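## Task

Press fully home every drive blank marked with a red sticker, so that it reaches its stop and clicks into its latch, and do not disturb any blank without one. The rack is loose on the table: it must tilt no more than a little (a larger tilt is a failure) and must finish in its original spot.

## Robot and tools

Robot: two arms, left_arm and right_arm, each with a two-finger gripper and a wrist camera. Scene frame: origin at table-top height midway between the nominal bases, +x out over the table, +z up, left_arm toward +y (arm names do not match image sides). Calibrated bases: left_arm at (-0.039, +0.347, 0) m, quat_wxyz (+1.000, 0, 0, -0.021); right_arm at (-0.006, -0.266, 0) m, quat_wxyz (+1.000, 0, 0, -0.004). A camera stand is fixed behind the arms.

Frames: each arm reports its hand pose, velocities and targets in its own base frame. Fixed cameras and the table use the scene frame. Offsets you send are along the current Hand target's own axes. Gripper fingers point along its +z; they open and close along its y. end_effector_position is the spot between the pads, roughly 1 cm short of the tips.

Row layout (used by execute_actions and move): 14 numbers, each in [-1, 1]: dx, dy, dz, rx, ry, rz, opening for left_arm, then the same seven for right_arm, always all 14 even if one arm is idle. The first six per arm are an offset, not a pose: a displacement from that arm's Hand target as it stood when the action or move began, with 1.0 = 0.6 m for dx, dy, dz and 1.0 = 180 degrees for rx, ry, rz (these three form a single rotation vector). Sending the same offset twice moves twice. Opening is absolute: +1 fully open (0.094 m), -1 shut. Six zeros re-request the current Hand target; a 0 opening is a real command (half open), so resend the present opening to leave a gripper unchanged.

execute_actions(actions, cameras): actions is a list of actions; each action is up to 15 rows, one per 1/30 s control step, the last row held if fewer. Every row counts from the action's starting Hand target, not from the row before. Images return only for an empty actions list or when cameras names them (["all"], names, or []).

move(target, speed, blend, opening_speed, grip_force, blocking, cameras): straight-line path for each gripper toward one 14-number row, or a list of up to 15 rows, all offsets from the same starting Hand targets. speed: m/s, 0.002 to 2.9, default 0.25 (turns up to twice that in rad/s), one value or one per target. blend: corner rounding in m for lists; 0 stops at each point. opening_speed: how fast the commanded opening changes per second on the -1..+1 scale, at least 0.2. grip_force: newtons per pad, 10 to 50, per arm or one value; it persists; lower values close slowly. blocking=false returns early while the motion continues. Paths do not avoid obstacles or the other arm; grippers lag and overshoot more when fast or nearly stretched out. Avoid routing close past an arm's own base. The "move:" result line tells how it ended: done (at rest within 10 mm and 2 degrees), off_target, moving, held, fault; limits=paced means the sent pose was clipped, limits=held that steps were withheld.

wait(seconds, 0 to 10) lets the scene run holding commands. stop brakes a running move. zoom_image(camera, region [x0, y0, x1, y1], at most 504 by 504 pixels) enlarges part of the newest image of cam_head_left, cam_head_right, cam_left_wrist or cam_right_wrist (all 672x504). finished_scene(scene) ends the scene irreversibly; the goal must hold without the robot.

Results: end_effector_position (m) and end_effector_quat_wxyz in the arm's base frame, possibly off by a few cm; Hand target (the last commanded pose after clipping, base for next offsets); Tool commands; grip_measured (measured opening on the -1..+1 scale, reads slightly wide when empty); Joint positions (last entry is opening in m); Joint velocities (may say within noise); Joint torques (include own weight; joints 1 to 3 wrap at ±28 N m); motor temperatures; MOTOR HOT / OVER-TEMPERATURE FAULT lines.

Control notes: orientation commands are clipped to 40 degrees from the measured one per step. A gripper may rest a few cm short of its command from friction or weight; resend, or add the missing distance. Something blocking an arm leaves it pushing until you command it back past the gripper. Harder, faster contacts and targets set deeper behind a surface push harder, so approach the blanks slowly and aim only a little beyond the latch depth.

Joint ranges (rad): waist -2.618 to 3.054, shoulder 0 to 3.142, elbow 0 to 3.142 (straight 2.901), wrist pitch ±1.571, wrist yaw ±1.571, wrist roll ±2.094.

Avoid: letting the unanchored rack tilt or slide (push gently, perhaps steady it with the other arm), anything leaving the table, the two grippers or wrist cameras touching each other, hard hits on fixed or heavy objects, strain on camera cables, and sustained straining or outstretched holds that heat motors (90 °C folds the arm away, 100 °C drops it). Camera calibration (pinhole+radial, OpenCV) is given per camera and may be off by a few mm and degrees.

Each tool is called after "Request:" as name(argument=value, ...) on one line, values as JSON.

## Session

Request:
execute_actions(actions=[])

Scene clock: 0.00 s.
left_arm: end_effector_position=(+0.2399, -0.1244, +0.2326) grip_measured=+1.000 end_effector_quat_wxyz=(+0.527, +0.017, +0.848, -0.052) | right_arm: end_effector_position=(+0.2730, +0.0744, +0.1589) grip_measured=+1.000 end_effector_quat_wxyz=(+0.456, +0.030, +0.870, +0.184)
Joint positions: left_arm=[-0.935 0.756 0.728 -0.593 -0.713 -0.515 0.094] | right_arm=[0.16 0.697 0.46 -0.313 -0.162 0.32 0.094]
Joint velocities: within noise
Joint torques (N m): no reading
Motor temperatures (°C): left_arm=[26 26 30 33 23 21 22] | right_arm=[24 21 30 27 23 22 23]
Heat: left arm: 33 °C; right arm: 30 °C.
Hand target: left_arm +0.2406, -0.1231, +0.2397; +0.534, +0.011, +0.844, -0.055 | right_arm +0.2755, +0.0750, +0.1694; +0.469, +0.028, +0.863, +0.187
Tool commands: left_gripper/opening=+1.0 right_gripper/opening=+1.0
camera_calibration:
cam_left_wrist: T_world_to_cam=[[-0.0929352, -0.993909, 0.0592316, -0.11486], [-0.778533, 0.0354546, -0.626601, 0.37429], [0.620684, -0.104347, -0.777086, 0.111632], [0, 0, 0, 1]] pos_world=[0.211435, -0.115783, 0.328081]
cam_right_wrist: T_world_to_cam=[[0.0872853, -0.93238, -0.350782, 0.0986512], [-0.872107, 0.0986672, -0.479265, 0.344966], [0.481468, 0.347752, -0.804523, 0.0601967], [0, 0, 0, 1]] pos_world=[0.263253, 0.0370102, 0.248365]

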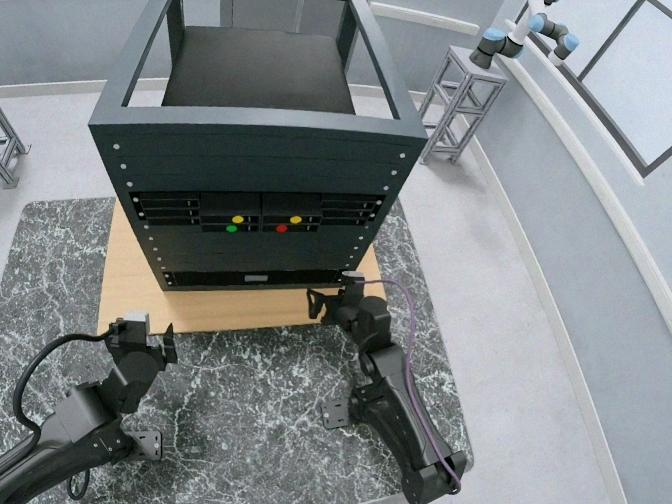

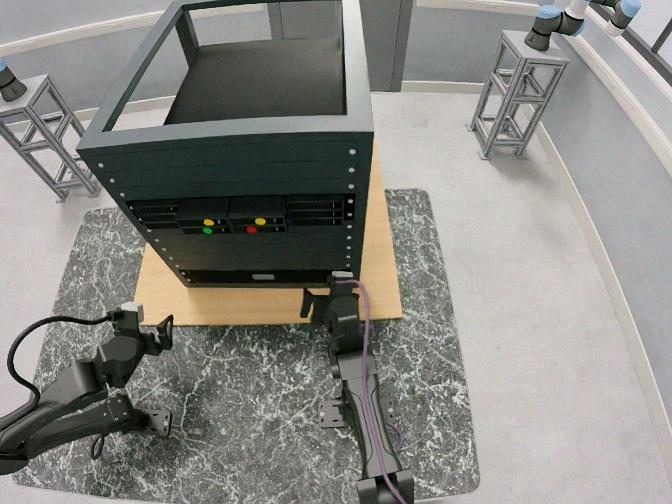

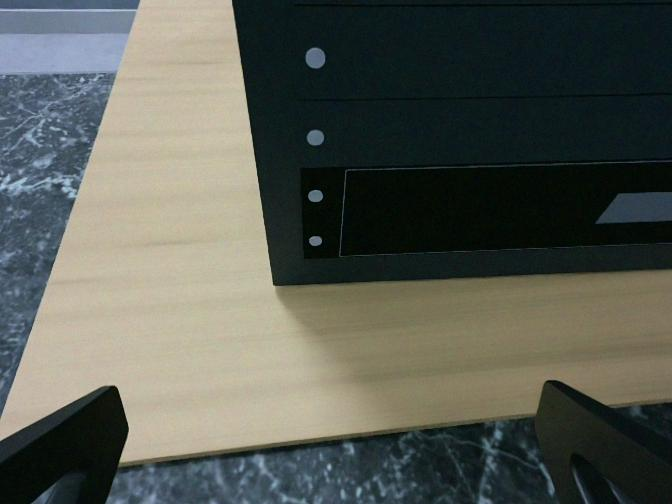

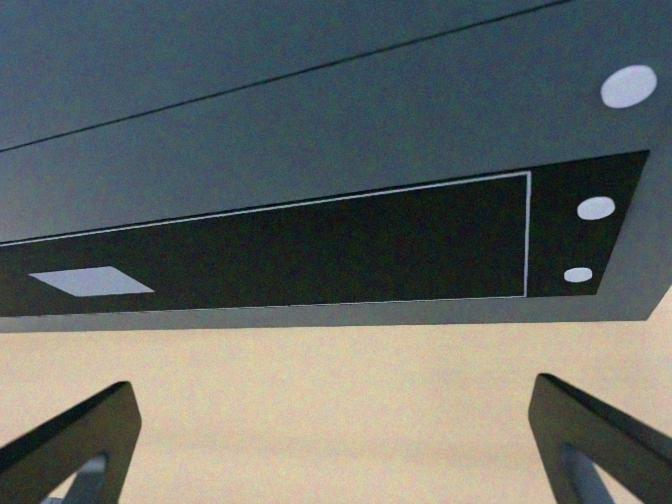

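Request:
zoom_image(camera="cam_head_right", region=[120, 180, 370, 290])

Request:
zoom_image(camera="cam_head_left", region=[130, 170, 390, 290])

Scaled by 2.016 from the camera's 672x504 image, which has a finer 960x720 frame.

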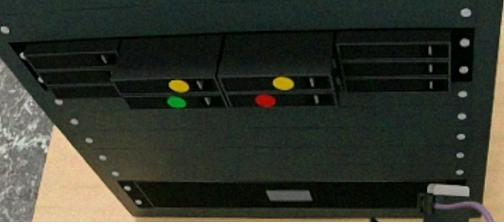

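Scaled by 1.938 from the camera's 672x504 image, which has a finer 960x720 frame.

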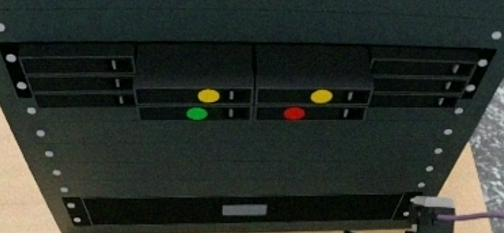

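Request:
move(target=[0,0,0,0,0,0,1,-0.1588,0.3213,-0.2122,0.0665,-0.2248,-0.1044,-1], speed=0.2, cameras=["cam_head_right","cam_right_wrist"])

Scene clock: 60.27 s.
left_arm: end_effector_position=(+0.2399, -0.1244, +0.2326) grip_measured=+1.000 end_effector_quat_wxyz=(+0.527, +0.017, +0.848, -0.052) | right_arm: end_effector_position=(+0.1996, +0.1932, +0.3755) grip_measured=-0.988 end_effector_quat_wxyz=(+0.746, -0.001, +0.666, -0.001)
Joint positions: left_arm=[-0.935 0.756 0.728 -0.593 -0.713 -0.515 0.094] | right_arm=[1.46 1.088 0.658 1.227 1.414 -0.794 0.001]
Joint torques (N m): left_arm=[0.05 -0.69 6.98 1.42 -0.32 -0.04] | right_arm=[-0.46 -1.11 4.72 1.11 -0.83 -0.03]
Motor temperatures (°C): left_arm=[26 25 31 35 23 21 22] | right_arm=[24 21 33 32 23 22 23]
Heat: left arm: 35 °C; right arm: 33 °C.
Hand target: left_arm +0.2406, -0.1231, +0.2397; +0.534, +0.011, +0.844, -0.055 | right_arm +0.2001, +0.1951, +0.3750; +0.755, -0.001, +0.656, -0.001
Off the commanded pose: left_arm 0.007 m, 1 deg | right_arm 0.002 m, 2 deg.
move: done
camera_calibration:
cam_right_wrist: T_world_to_cam=[[-0.0206375, -0.999636, -0.0173851, 0.201164], [-0.322125, 0.0231098, -0.946415, 0.453162], [0.946472, -0.0139314, -0.322485, 0.0245148], [0, 0, 0, 1]] pos_world=[0.126924, 0.19096, 0.440282]
Images, in order (width x height): cam_head_right 672x504, cam_right_wrist 672x504.

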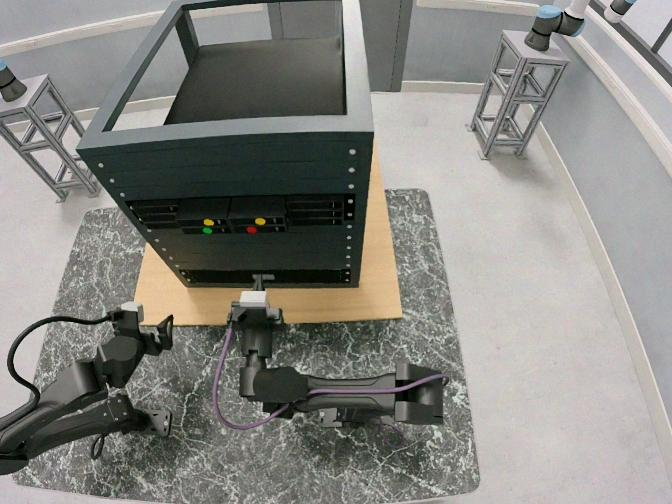

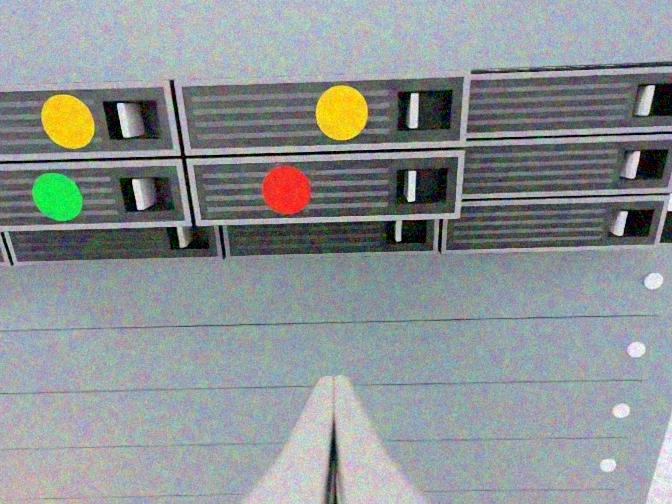

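Request:
move(target=[0,0,0,0,0,0,1,-0.046,-0.003,0.116,0,0,0,-1], speed=0.12, cameras=["cam_right_wrist"])

Scene clock: 73.87 s.
left_arm: end_effector_position=(+0.2399, -0.1244, +0.2326) grip_measured=+1.000 end_effector_quat_wxyz=(+0.527, +0.017, +0.848, -0.052) | right_arm: end_effector_position=(+0.2664, +0.1991, +0.3894) grip_measured=-0.988 end_effector_quat_wxyz=(+0.746, -0.021, +0.665, -0.023)
Joint positions: left_arm=[-0.935 0.756 0.728 -0.593 -0.713 -0.515 0.094] | right_arm=[1.153 1.088 0.836 0.528 1.139 -0.314 0.001]
Joint torques (N m): left_arm=[0.03 -0.69 6.98 1.41 -0.32 -0.04] | right_arm=[-0.59 -3.58 9.88 1.46 -0.36 0.13]
Heat: left arm: 35 °C; right arm: 32 °C.
Hand target: left_arm +0.2406, -0.1231, +0.2397; +0.534, +0.011, +0.844, -0.055 | right_arm +0.2651, +0.1934, +0.4119; +0.755, -0.001, +0.656, +0.000
Off the commanded pose: left_arm 0.007 m, 1 deg | right_arm 0.023 m, 4 deg.
move: off_target (right_arm)
camera_calibration:
cam_right_wrist: T_world_to_cam=[[-0.0267506, -0.998785, 0.0413759, 0.187184], [-0.319642, -0.0306714, -0.947042, 0.497976], [0.947161, -0.0385594, -0.318434, -0.0309677], [0, 0, 0, 1]] pos_world=[0.193513, 0.201036, 0.453998]
Images, in order (width x height): cam_right_wrist 672x504.

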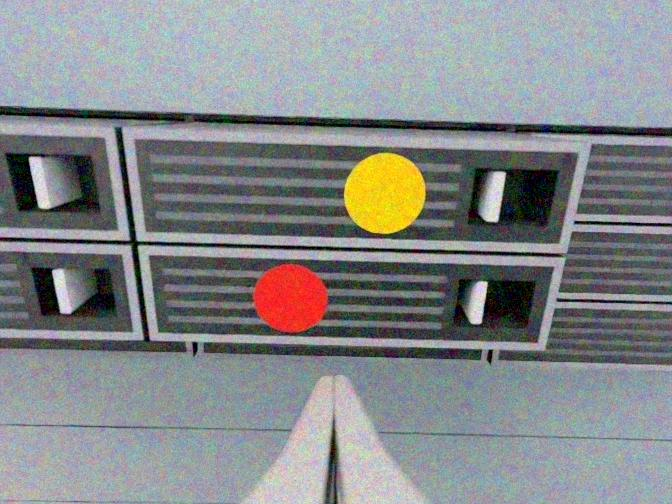

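Request:
move(target=[0,0,0,0,0,0,1,-0.019,-0.008,-0.003,0,0,0,-1], speed=0.08, cameras=["cam_right_wrist"])

Scene clock: 84.70 s.
left_arm: end_effector_position=(+0.2399, -0.1244, +0.2326) grip_measured=+1.000 end_effector_quat_wxyz=(+0.527, +0.017, +0.848, -0.052) | right_arm: end_effector_position=(+0.2642, +0.1943, +0.4022) grip_measured=-0.988 end_effector_quat_wxyz=(+0.747, -0.018, +0.664, -0.021)
Joint positions: left_arm=[-0.935 0.756 0.728 -0.593 -0.713 -0.515 0.094] | right_arm=[1.153 1.067 0.873 0.477 1.139 -0.314 0.001]
Joint torques (N m): left_arm=[0.03 -0.69 6.98 1.42 -0.32 -0.04] | right_arm=[-0.21 -3.29 9.68 1.46 -0.32 0.12]
Heat: left arm: 35 °C; right arm: 34 °C.
Hand target: left_arm +0.2406, -0.1231, +0.2397; +0.534, +0.011, +0.844, -0.055 | right_arm +0.2618, +0.1887, +0.4229; +0.755, -0.001, +0.656, -0.001
Off the commanded pose: left_arm 0.007 m, 1 deg | right_arm 0.022 m, 3 deg.
move: off_target (right_arm)
camera_calibration:
cam_right_wrist: T_world_to_cam=[[-0.0268493, -0.999024, 0.0350797, 0.184413], [-0.317174, -0.0247654, -0.948044, 0.507843], [0.947987, -0.0365807, -0.316199, -0.0265698], [0, 0, 0, 1]] pos_world=[0.191214, 0.195838, 0.466587]
Images, in order (width x height): cam_right_wrist 672x504.

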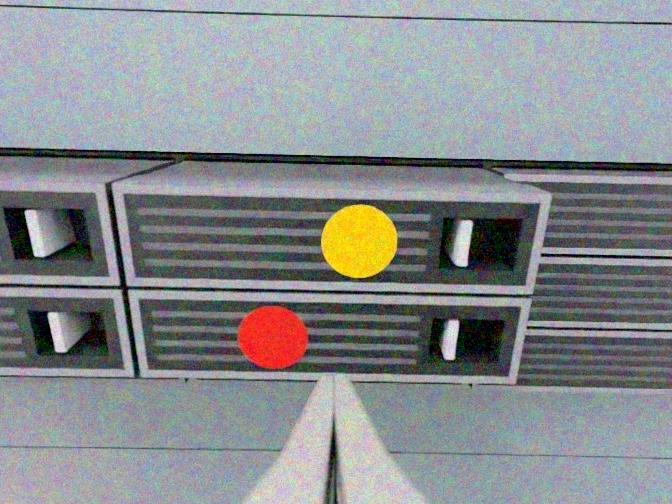

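Request:
move(target=[0,0,0,0,0,0,1,0.006,0,0.03,0,0,0,-1], speed=0.06, cameras=["cam_right_wrist"])

Scene clock: 95.17 s.
left_arm: end_effector_position=(+0.2399, -0.1244, +0.2326) grip_measured=+1.000 end_effector_quat_wxyz=(+0.527, +0.017, +0.848, -0.052) | right_arm: end_effector_position=(+0.2787, +0.1882, +0.4069) grip_measured=-0.988 end_effector_quat_wxyz=(+0.749, -0.011, +0.662, -0.015)
Joint positions: left_arm=[-0.935 0.756 0.728 -0.593 -0.713 -0.515 0.094] | right_arm=[1.08 1.072 0.896 0.437 1.069 -0.265 0.001]
Joint torques (N m): left_arm=[0.03 -0.68 6.98 1.41 -0.32 -0.04] | right_arm=[-0.58 -1.57 9.83 1.54 -0.33 0.15]
Heat: left arm: 35 °C; right arm: 33 °C.
Hand target: left_arm +0.2406, -0.1231, +0.2397; +0.534, +0.011, +0.844, -0.055 | right_arm +0.2801, +0.1886, +0.4220; +0.755, +0.000, +0.656, +0.000
Off the commanded pose: left_arm 0.007 m, 1 deg | right_arm 0.015 m, 2 deg.
move: off_target (right_arm)
camera_calibration:
cam_right_wrist: T_world_to_cam=[[-0.0275031, -0.999512, 0.0148134, 0.187022], [-0.310576, -0.00554156, -0.950533, 0.512337], [0.950151, -0.0307433, -0.310272, -0.0431003], [0, 0, 0, 1]] pos_world=[0.205215, 0.188445, 0.47085]
Images, in order (width x height): cam_right_wrist 672x504.

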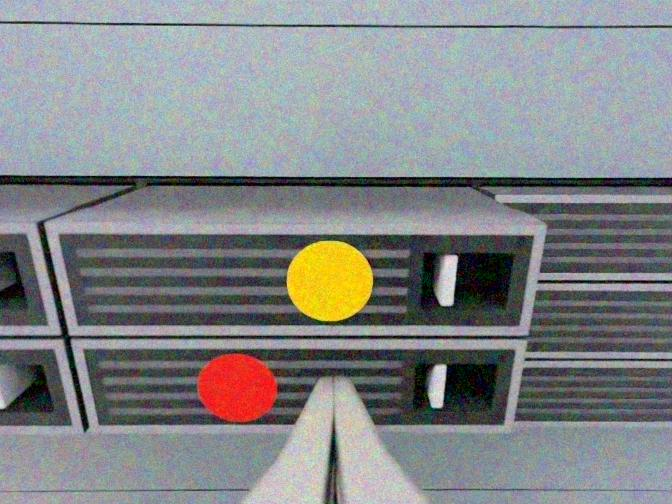

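Request:
move(target=[0,0,0,0,0,0,1,0.060,0.011,-0.008,0,0,0,-1], speed=0.06, cameras=["cam_right_wrist"])

Scene clock: 105.50 s.
left_arm: end_effector_position=(+0.2399, -0.1244, +0.2326) grip_measured=+1.000 end_effector_quat_wxyz=(+0.527, +0.017, +0.848, -0.052) | right_arm: end_effector_position=(+0.2811, +0.1927, +0.3890) grip_measured=-0.988 end_effector_quat_wxyz=(+0.753, -0.002, +0.658, -0.007)
Joint positions: left_arm=[-0.935 0.756 0.728 -0.593 -0.713 -0.515 0.094] | right_arm=[1.08 1.096 0.823 0.557 1.069 -0.261 0.001]
Joint torques (N m): left_arm=[0.03 -0.68 6.98 1.41 -0.32 -0.04] | right_arm=[0.42 -1.77 5.42 1.95 -0.23 0.08]
Heat: left arm: 35 °C; right arm: 33 °C.
Hand target: left_arm +0.2406, -0.1231, +0.2397; +0.534, +0.011, +0.844, -0.055 | right_arm +0.2804, +0.1951, +0.3856; +0.755, -0.001, +0.656, -0.001
Off the commanded pose: left_arm 0.007 m, 1 deg | right_arm 0.004 m, 1 deg.
move: done
camera_calibration:
cam_right_wrist: T_world_to_cam=[[-0.0266744, -0.999603, -0.00909198, 0.201008], [-0.30015, 0.0166844, -0.953746, 0.49011], [0.953519, -0.0227117, -0.300476, -0.057107], [0, 0, 0, 1]] pos_world=[0.206921, 0.191454, 0.452109]
Images, in order (width x height): cam_right_wrist 672x504.

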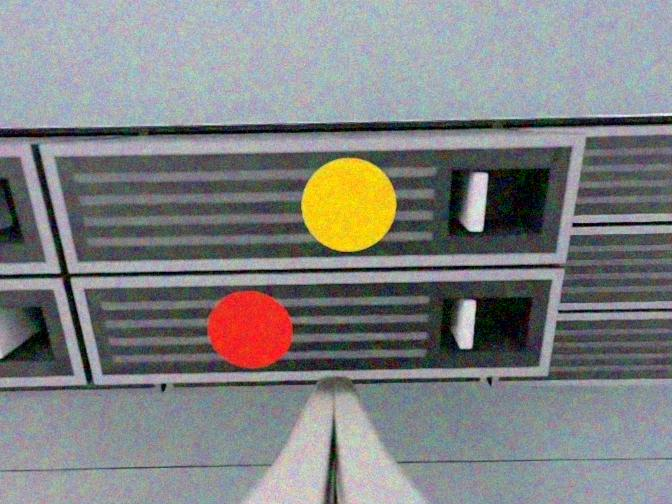

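Request:
move(target=[[0,0,0,0,0,0,1,-0.010,0.003,-0.018,0,0,0,-1],[0,0,0,0,0,0,1,-0.052,0.006,-0.01,0,0,0,-1]], speed=0.06, cameras=["cam_right_wrist"])

Scene clock: 114.03 s.
left_arm: end_effector_position=(+0.2399, -0.1244, +0.2326) grip_measured=+1.000 end_effector_quat_wxyz=(+0.527, +0.017, +0.848, -0.052) | right_arm: end_effector_position=(+0.2714, +0.1978, +0.4016) grip_measured=-0.988 end_effector_quat_wxyz=(+0.751, -0.007, +0.660, -0.011)
Joint positions: left_arm=[-0.935 0.756 0.728 -0.593 -0.713 -0.515 0.094] | right_arm=[1.13 1.096 0.875 0.516 1.117 -0.291 0.001]
Joint torques (N m): left_arm=[0.03 -0.69 6.98 1.42 -0.32 -0.04] | right_arm=[0.42 -1.96 9.57 1.5 -0.25 -0.01]
Heat: left arm: 35 °C; right arm: 32 °C.
Hand target: left_arm +0.2406, -0.1231, +0.2397; +0.534, +0.011, +0.844, -0.055 | right_arm +0.2701, +0.1988, +0.4157; +0.755, -0.001, +0.656, -0.001
Off the commanded pose: left_arm 0.007 m, 1 deg | right_arm 0.014 m, 2 deg.
move: off_target (right_arm)
camera_calibration:
cam_right_wrist: T_world_to_cam=[[-0.0263481, -0.999645, 0.00390604, 0.200669], [-0.306963, 0.004372, -0.951712, 0.502564], [0.951357, -0.0262748, -0.306969, -0.0400093], [0, 0, 0, 1]] pos_world=[0.197619, 0.197349, 0.465231]
Images, in order (width x height): cam_right_wrist 672x504.

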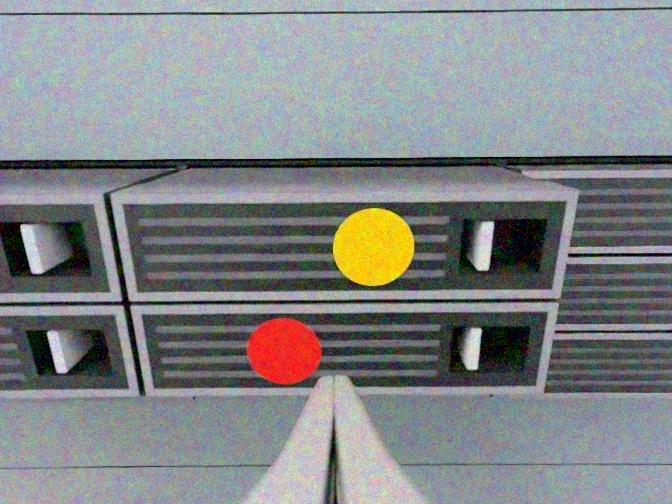

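Request:
move(target=[0,0,0,0,0,0,1,0.021,-0.007,0.029,0,0,0,-1], speed=0.05, cameras=["cam_right_wrist"])

Scene clock: 124.70 s.
left_arm: end_effector_position=(+0.2399, -0.1244, +0.2326) grip_measured=+1.000 end_effector_quat_wxyz=(+0.527, +0.017, +0.848, -0.052) | right_arm: end_effector_position=(+0.2871, +0.1931, +0.3992) grip_measured=-0.988 end_effector_quat_wxyz=(+0.753, -0.003, +0.658, -0.009)
Joint positions: left_arm=[-0.935 0.756 0.728 -0.593 -0.713 -0.515 0.094] | right_arm=[1.057 1.108 0.875 0.503 1.048 -0.251 0.001]
Joint torques (N m): left_arm=[0.03 -0.69 6.97 1.41 -0.32 -0.04] | right_arm=[-0.59 -1.83 8.2 1.57 -0.33 0.12]
Heat: left arm: 35 °C; right arm: 33 °C.
Hand target: left_arm +0.2406, -0.1231, +0.2397; +0.534, +0.011, +0.844, -0.055 | right_arm +0.2890, +0.1946, +0.4057; +0.755, +0.000, +0.656, +0.000
Off the commanded pose: left_arm 0.007 m, 1 deg | right_arm 0.007 m, 1 deg.
move: done
camera_calibration:
cam_right_wrist: T_world_to_cam=[[-0.0276027, -0.999611, -0.0040321, 0.199921], [-0.301708, 0.0121766, -0.953323, 0.502762], [0.953001, -0.0250978, -0.301926, -0.0585654], [0, 0, 0, 1]] pos_world=[0.213018, 0.192251, 0.462418]
Images, in order (width x height): cam_right_wrist 672x504.

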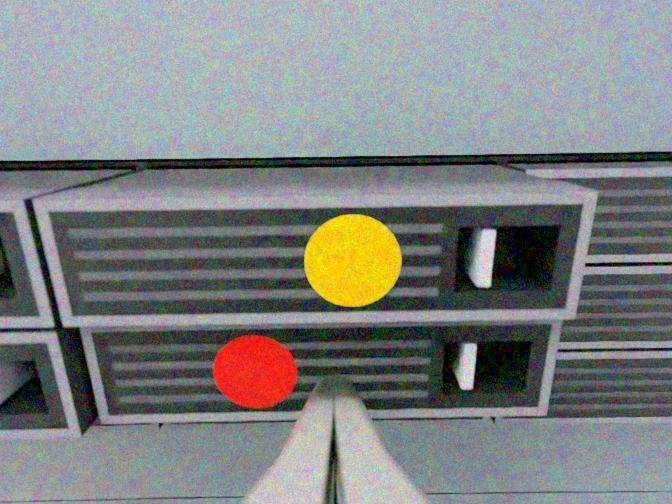

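Request:
move(target=[0,0,0,0,0,0,1,0.005,-0.002,0.023,0,0,0,-1], speed=0.04, cameras=["cam_right_wrist"])

Scene clock: 130.67 s.
left_arm: end_effector_position=(+0.2399, -0.1244, +0.2326) grip_measured=+1.000 end_effector_quat_wxyz=(+0.527, +0.017, +0.848, -0.052) | right_arm: end_effector_position=(+0.3011, +0.1920, +0.3924) grip_measured=-0.988 end_effector_quat_wxyz=(+0.750, -0.008, +0.661, -0.012)
Joint positions: left_arm=[-0.935 0.756 0.728 -0.593 -0.713 -0.515 0.094] | right_arm=[1.002 1.131 0.875 0.489 0.994 -0.225 0.001]
Joint torques (N m): left_arm=[0.03 -0.7 6.97 1.42 -0.32 -0.03] | right_arm=[-0.58 -2 9.4 1.67 -0.34 0.18]
Heat: left arm: 35 °C; right arm: 33 °C.
Hand target: left_arm +0.2406, -0.1231, +0.2397; +0.534, +0.011, +0.844, -0.055 | right_arm +0.3031, +0.1934, +0.4047; +0.755, +0.000, +0.656, +0.000
Off the commanded pose: left_arm 0.007 m, 1 deg | right_arm 0.013 m, 2 deg.
move: off_target (right_arm)
camera_calibration:
cam_right_wrist: T_world_to_cam=[[-0.0277839, -0.999583, 0.00789235, 0.194585], [-0.308521, 0.00106503, -0.951217, 0.503844], [0.950812, -0.0288635, -0.308422, -0.0700058], [0, 0, 0, 1]] pos_world=[0.227415, 0.191947, 0.456138]
Images, in order (width x height): cam_right_wrist 672x504.

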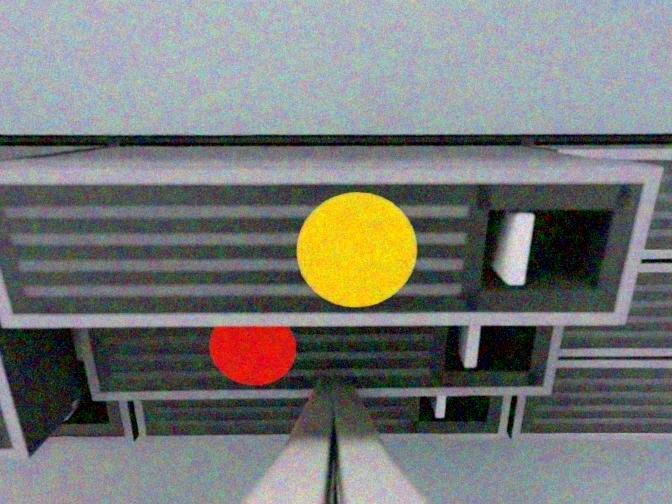

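Request:
move(target=[0,0,0,0,0,0,1,-0.009,-0.002,0.018,0,0,0,-1], speed=0.04, cameras=["cam_right_wrist"])

Scene clock: 137.17 s.
left_arm: end_effector_position=(+0.2399, -0.1244, +0.2326) grip_measured=+1.000 end_effector_quat_wxyz=(+0.527, +0.017, +0.848, -0.052) | right_arm: end_effector_position=(+0.3108, +0.1904, +0.3963) grip_measured=-0.988 end_effector_quat_wxyz=(+0.749, -0.009, +0.662, -0.014)
Joint positions: left_arm=[-0.935 0.756 0.728 -0.593 -0.713 -0.515 0.094] | right_arm=[0.964 1.147 0.907 0.455 0.959 -0.209 0.001]
Joint torques (N m): left_arm=[0.03 -0.68 6.98 1.41 -0.32 -0.03] | right_arm=[-0.59 -2.06 10.09 1.71 -0.3 0.11]
Heat: left arm: 35 °C; right arm: 33 °C.
Hand target: left_arm +0.2406, -0.1231, +0.2397; +0.534, +0.011, +0.844, -0.055 | right_arm +0.3131, +0.1921, +0.4115; +0.755, +0.000, +0.656, +0.000
Off the commanded pose: left_arm 0.007 m, 1 deg | right_arm 0.016 m, 2 deg.
move: off_target (right_arm)
camera_calibration:
cam_right_wrist: T_world_to_cam=[[-0.0296902, -0.999491, 0.0116886, 0.192216], [-0.311918, -0.0018454, -0.950107, 0.51178], [0.949645, -0.0318548, -0.311705, -0.0758913], [0, 0, 0, 1]] pos_world=[0.23741, 0.190645, 0.460343]
Images, in order (width x height): cam_right_wrist 672x504.

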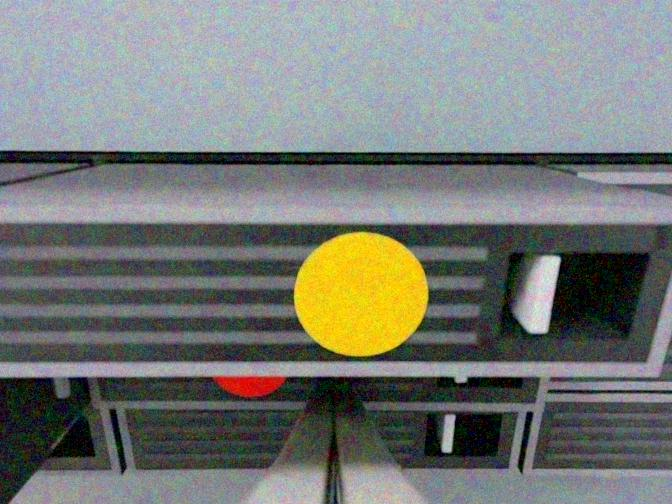

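Request:
move(target=[0,0,0,0,0,0,1,0.003,-0.001,0.018,0,0,0,-1], speed=0.03, cameras=["cam_right_wrist"])

Request:
move(target=[0,0,0,0,0,0,1,0.001,-0.001,0.014,0,0,0,-1], speed=0.03, cameras=["cam_right_wrist"])

Scene clock: 150.13 s.
left_arm: end_effector_position=(+0.2399, -0.1244, +0.2326) grip_measured=+1.000 end_effector_quat_wxyz=(+0.527, +0.017, +0.848, -0.052) | right_arm: end_effector_position=(+0.3192, +0.1900, +0.3959) grip_measured=-0.988 end_effector_quat_wxyz=(+0.749, -0.008, +0.663, -0.014)
Joint positions: left_arm=[-0.935 0.756 0.728 -0.593 -0.713 -0.515 0.094] | right_arm=[0.934 1.165 0.919 0.45 0.93 -0.195 0.001]
Joint torques (N m): left_arm=[0.03 -0.68 6.98 1.42 -0.32 -0.04] | right_arm=[-1.29 -1.87 10.3 1.7 -0.41 0.18]
Heat: left arm: 35 °C; right arm: 33 °C.
Hand target: left_arm +0.2406, -0.1231, +0.2397; +0.534, +0.011, +0.844, -0.055 | right_arm +0.3240, +0.1915, +0.4111; +0.755, +0.000, +0.656, -0.001
Off the commanded pose: left_arm 0.007 m, 1 deg | right_arm 0.016 m, 2 deg.
move: off_target (right_arm)
camera_calibration:
cam_right_wrist: T_world_to_cam=[[-0.0294245, -0.999521, 0.00963112, 0.19286], [-0.312869, 0.0000584536, -0.949796, 0.51387], [0.94934, -0.0309606, -0.312721, -0.0837018], [0, 0, 0, 1]] pos_world=[0.24591, 0.190146, 0.460039]
Images, in order (width x height): cam_right_wrist 672x504.

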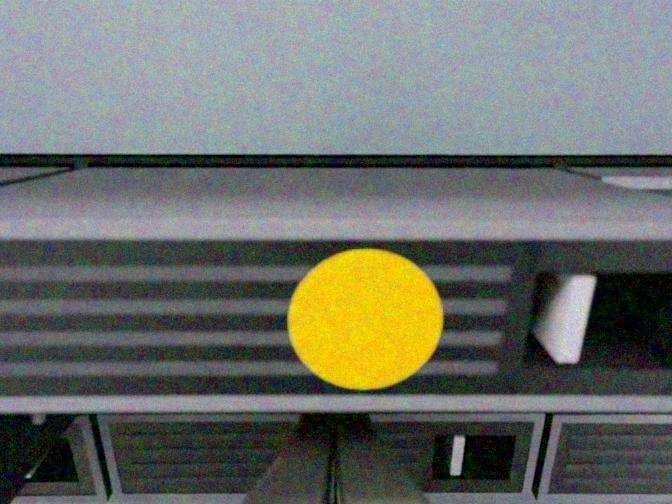

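Scene clock: 150.90 s.
left_arm: end_effector_position=(+0.2399, -0.1244, +0.2326) grip_measured=+1.000 end_effector_quat_wxyz=(+0.527, +0.017, +0.848, -0.052) | right_arm: end_effector_position=(+0.3198, +0.1900, +0.3964) grip_measured=-0.988 end_effector_quat_wxyz=(+0.748, -0.007, +0.664, -0.012)
Joint positions: left_arm=[-0.935 0.756 0.728 -0.593 -0.713 -0.515 0.094] | right_arm=[0.931 1.165 0.924 0.44 0.926 -0.187 0.001]
Joint torques (N m): left_arm=[0.02 -0.69 6.97 1.41 -0.32 -0.03] | right_arm=[-3.38 -0.77 10.96 1.82 -0.65 0.13]
Heat: left arm: 35 °C; right arm: 33 °C.
Hand target: left_arm +0.2406, -0.1231, +0.2397; +0.534, +0.011, +0.844, -0.055 | right_arm +0.3324, +0.1910, +0.4117; +0.755, -0.001, +0.656, +0.000
Off the commanded pose: left_arm 0.007 m, 1 deg | right_arm 0.020 m, 2 deg.
move: off_target (right_arm)
camera_calibration:
cam_right_wrist: T_world_to_cam=[[-0.027322, -0.999608, 0.0061549, 0.193576], [-0.315102, 0.00276898, -0.949054, 0.514347], [0.948664, -0.0278695, -0.315054, -0.0835416], [0, 0, 0, 1]] pos_world=[0.246614, 0.189748, 0.460631]
Images, in order (width x height): cam_right_wrist 672x504.

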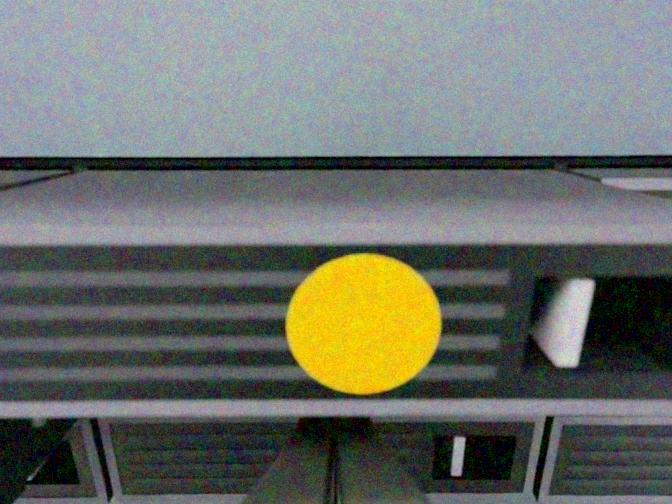

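Request:
move(target=[[0,0,0,0,0,0,1,0.022,0,-0.079,0,0,0,-1],[0,0,0,0,0,0,1,0.03,0,-0.17,0,0,0,-1]], blend=0.01, speed=0.08, cameras=["cam_right_wrist","cam_head_left","cam_head_right"])

Scene clock: 167.50 s.
left_arm: end_effector_position=(+0.2399, -0.1244, +0.2326) grip_measured=+1.000 end_effector_quat_wxyz=(+0.527, +0.017, +0.848, -0.052) | right_arm: end_effector_position=(+0.2365, +0.1927, +0.3791) grip_measured=-0.988 end_effector_quat_wxyz=(+0.751, -0.003, +0.660, -0.009)
Joint positions: left_arm=[-0.935 0.756 0.728 -0.593 -0.713 -0.515 0.094] | right_arm=[1.277 1.042 0.722 0.753 1.256 -0.43 0.001]
Joint torques (N m): left_arm=[0.02 -0.69 6.98 1.41 -0.32 -0.03] | right_arm=[0.54 -2.5 5.12 1.63 -0.37 -0.05]
Heat: left arm: 35 °C; right arm: 33 °C.
Hand target: left_arm +0.2406, -0.1231, +0.2397; +0.534, +0.011, +0.844, -0.055 | right_arm +0.2339, +0.1909, +0.3796; +0.755, +0.000, +0.656, -0.001
Off the commanded pose: left_arm 0.007 m, 1 deg | right_arm 0.003 m, 1 deg.
move: done
camera_calibration:
cam_right_wrist: T_world_to_cam=[[-0.028599, -0.999584, -0.00372597, 0.198074], [-0.304918, 0.0122737, -0.952299, 0.468764], [0.951949, -0.0260987, -0.305142, -0.0148284], [0, 0, 0, 1]] pos_world=[0.162715, 0.191851, 0.442617]
Images, in order (width x height): cam_head_left 672x504, cam_head_right 672x504, cam_right_wrist 672x504.

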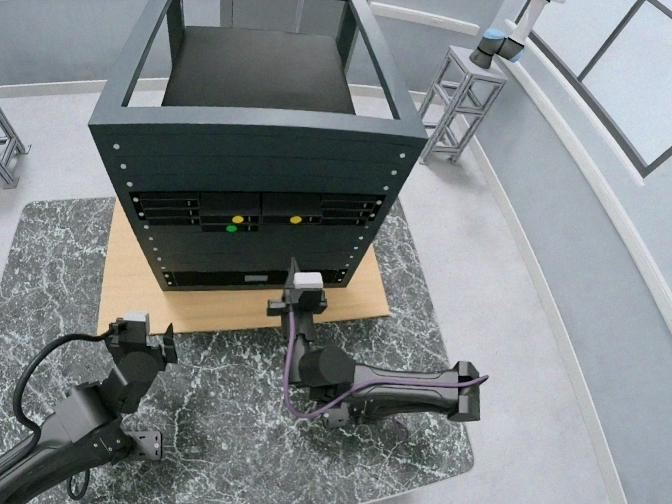

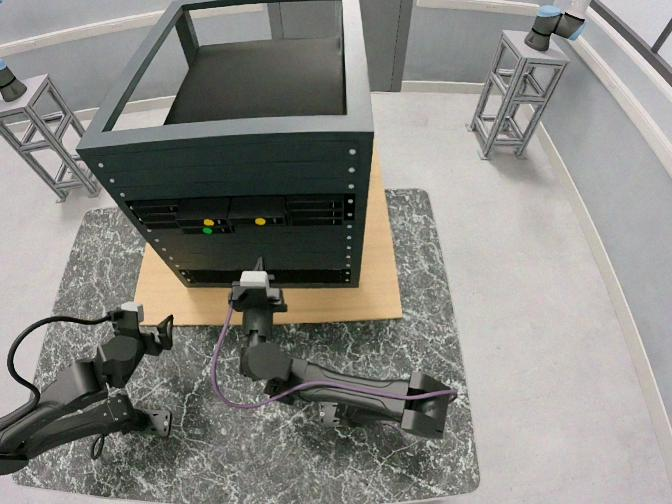

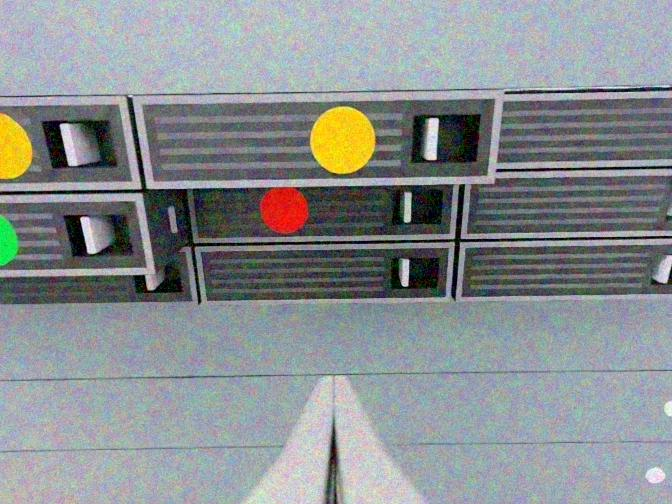

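Request:
finished_scene(scene=2)

The scene is finished: the task was done.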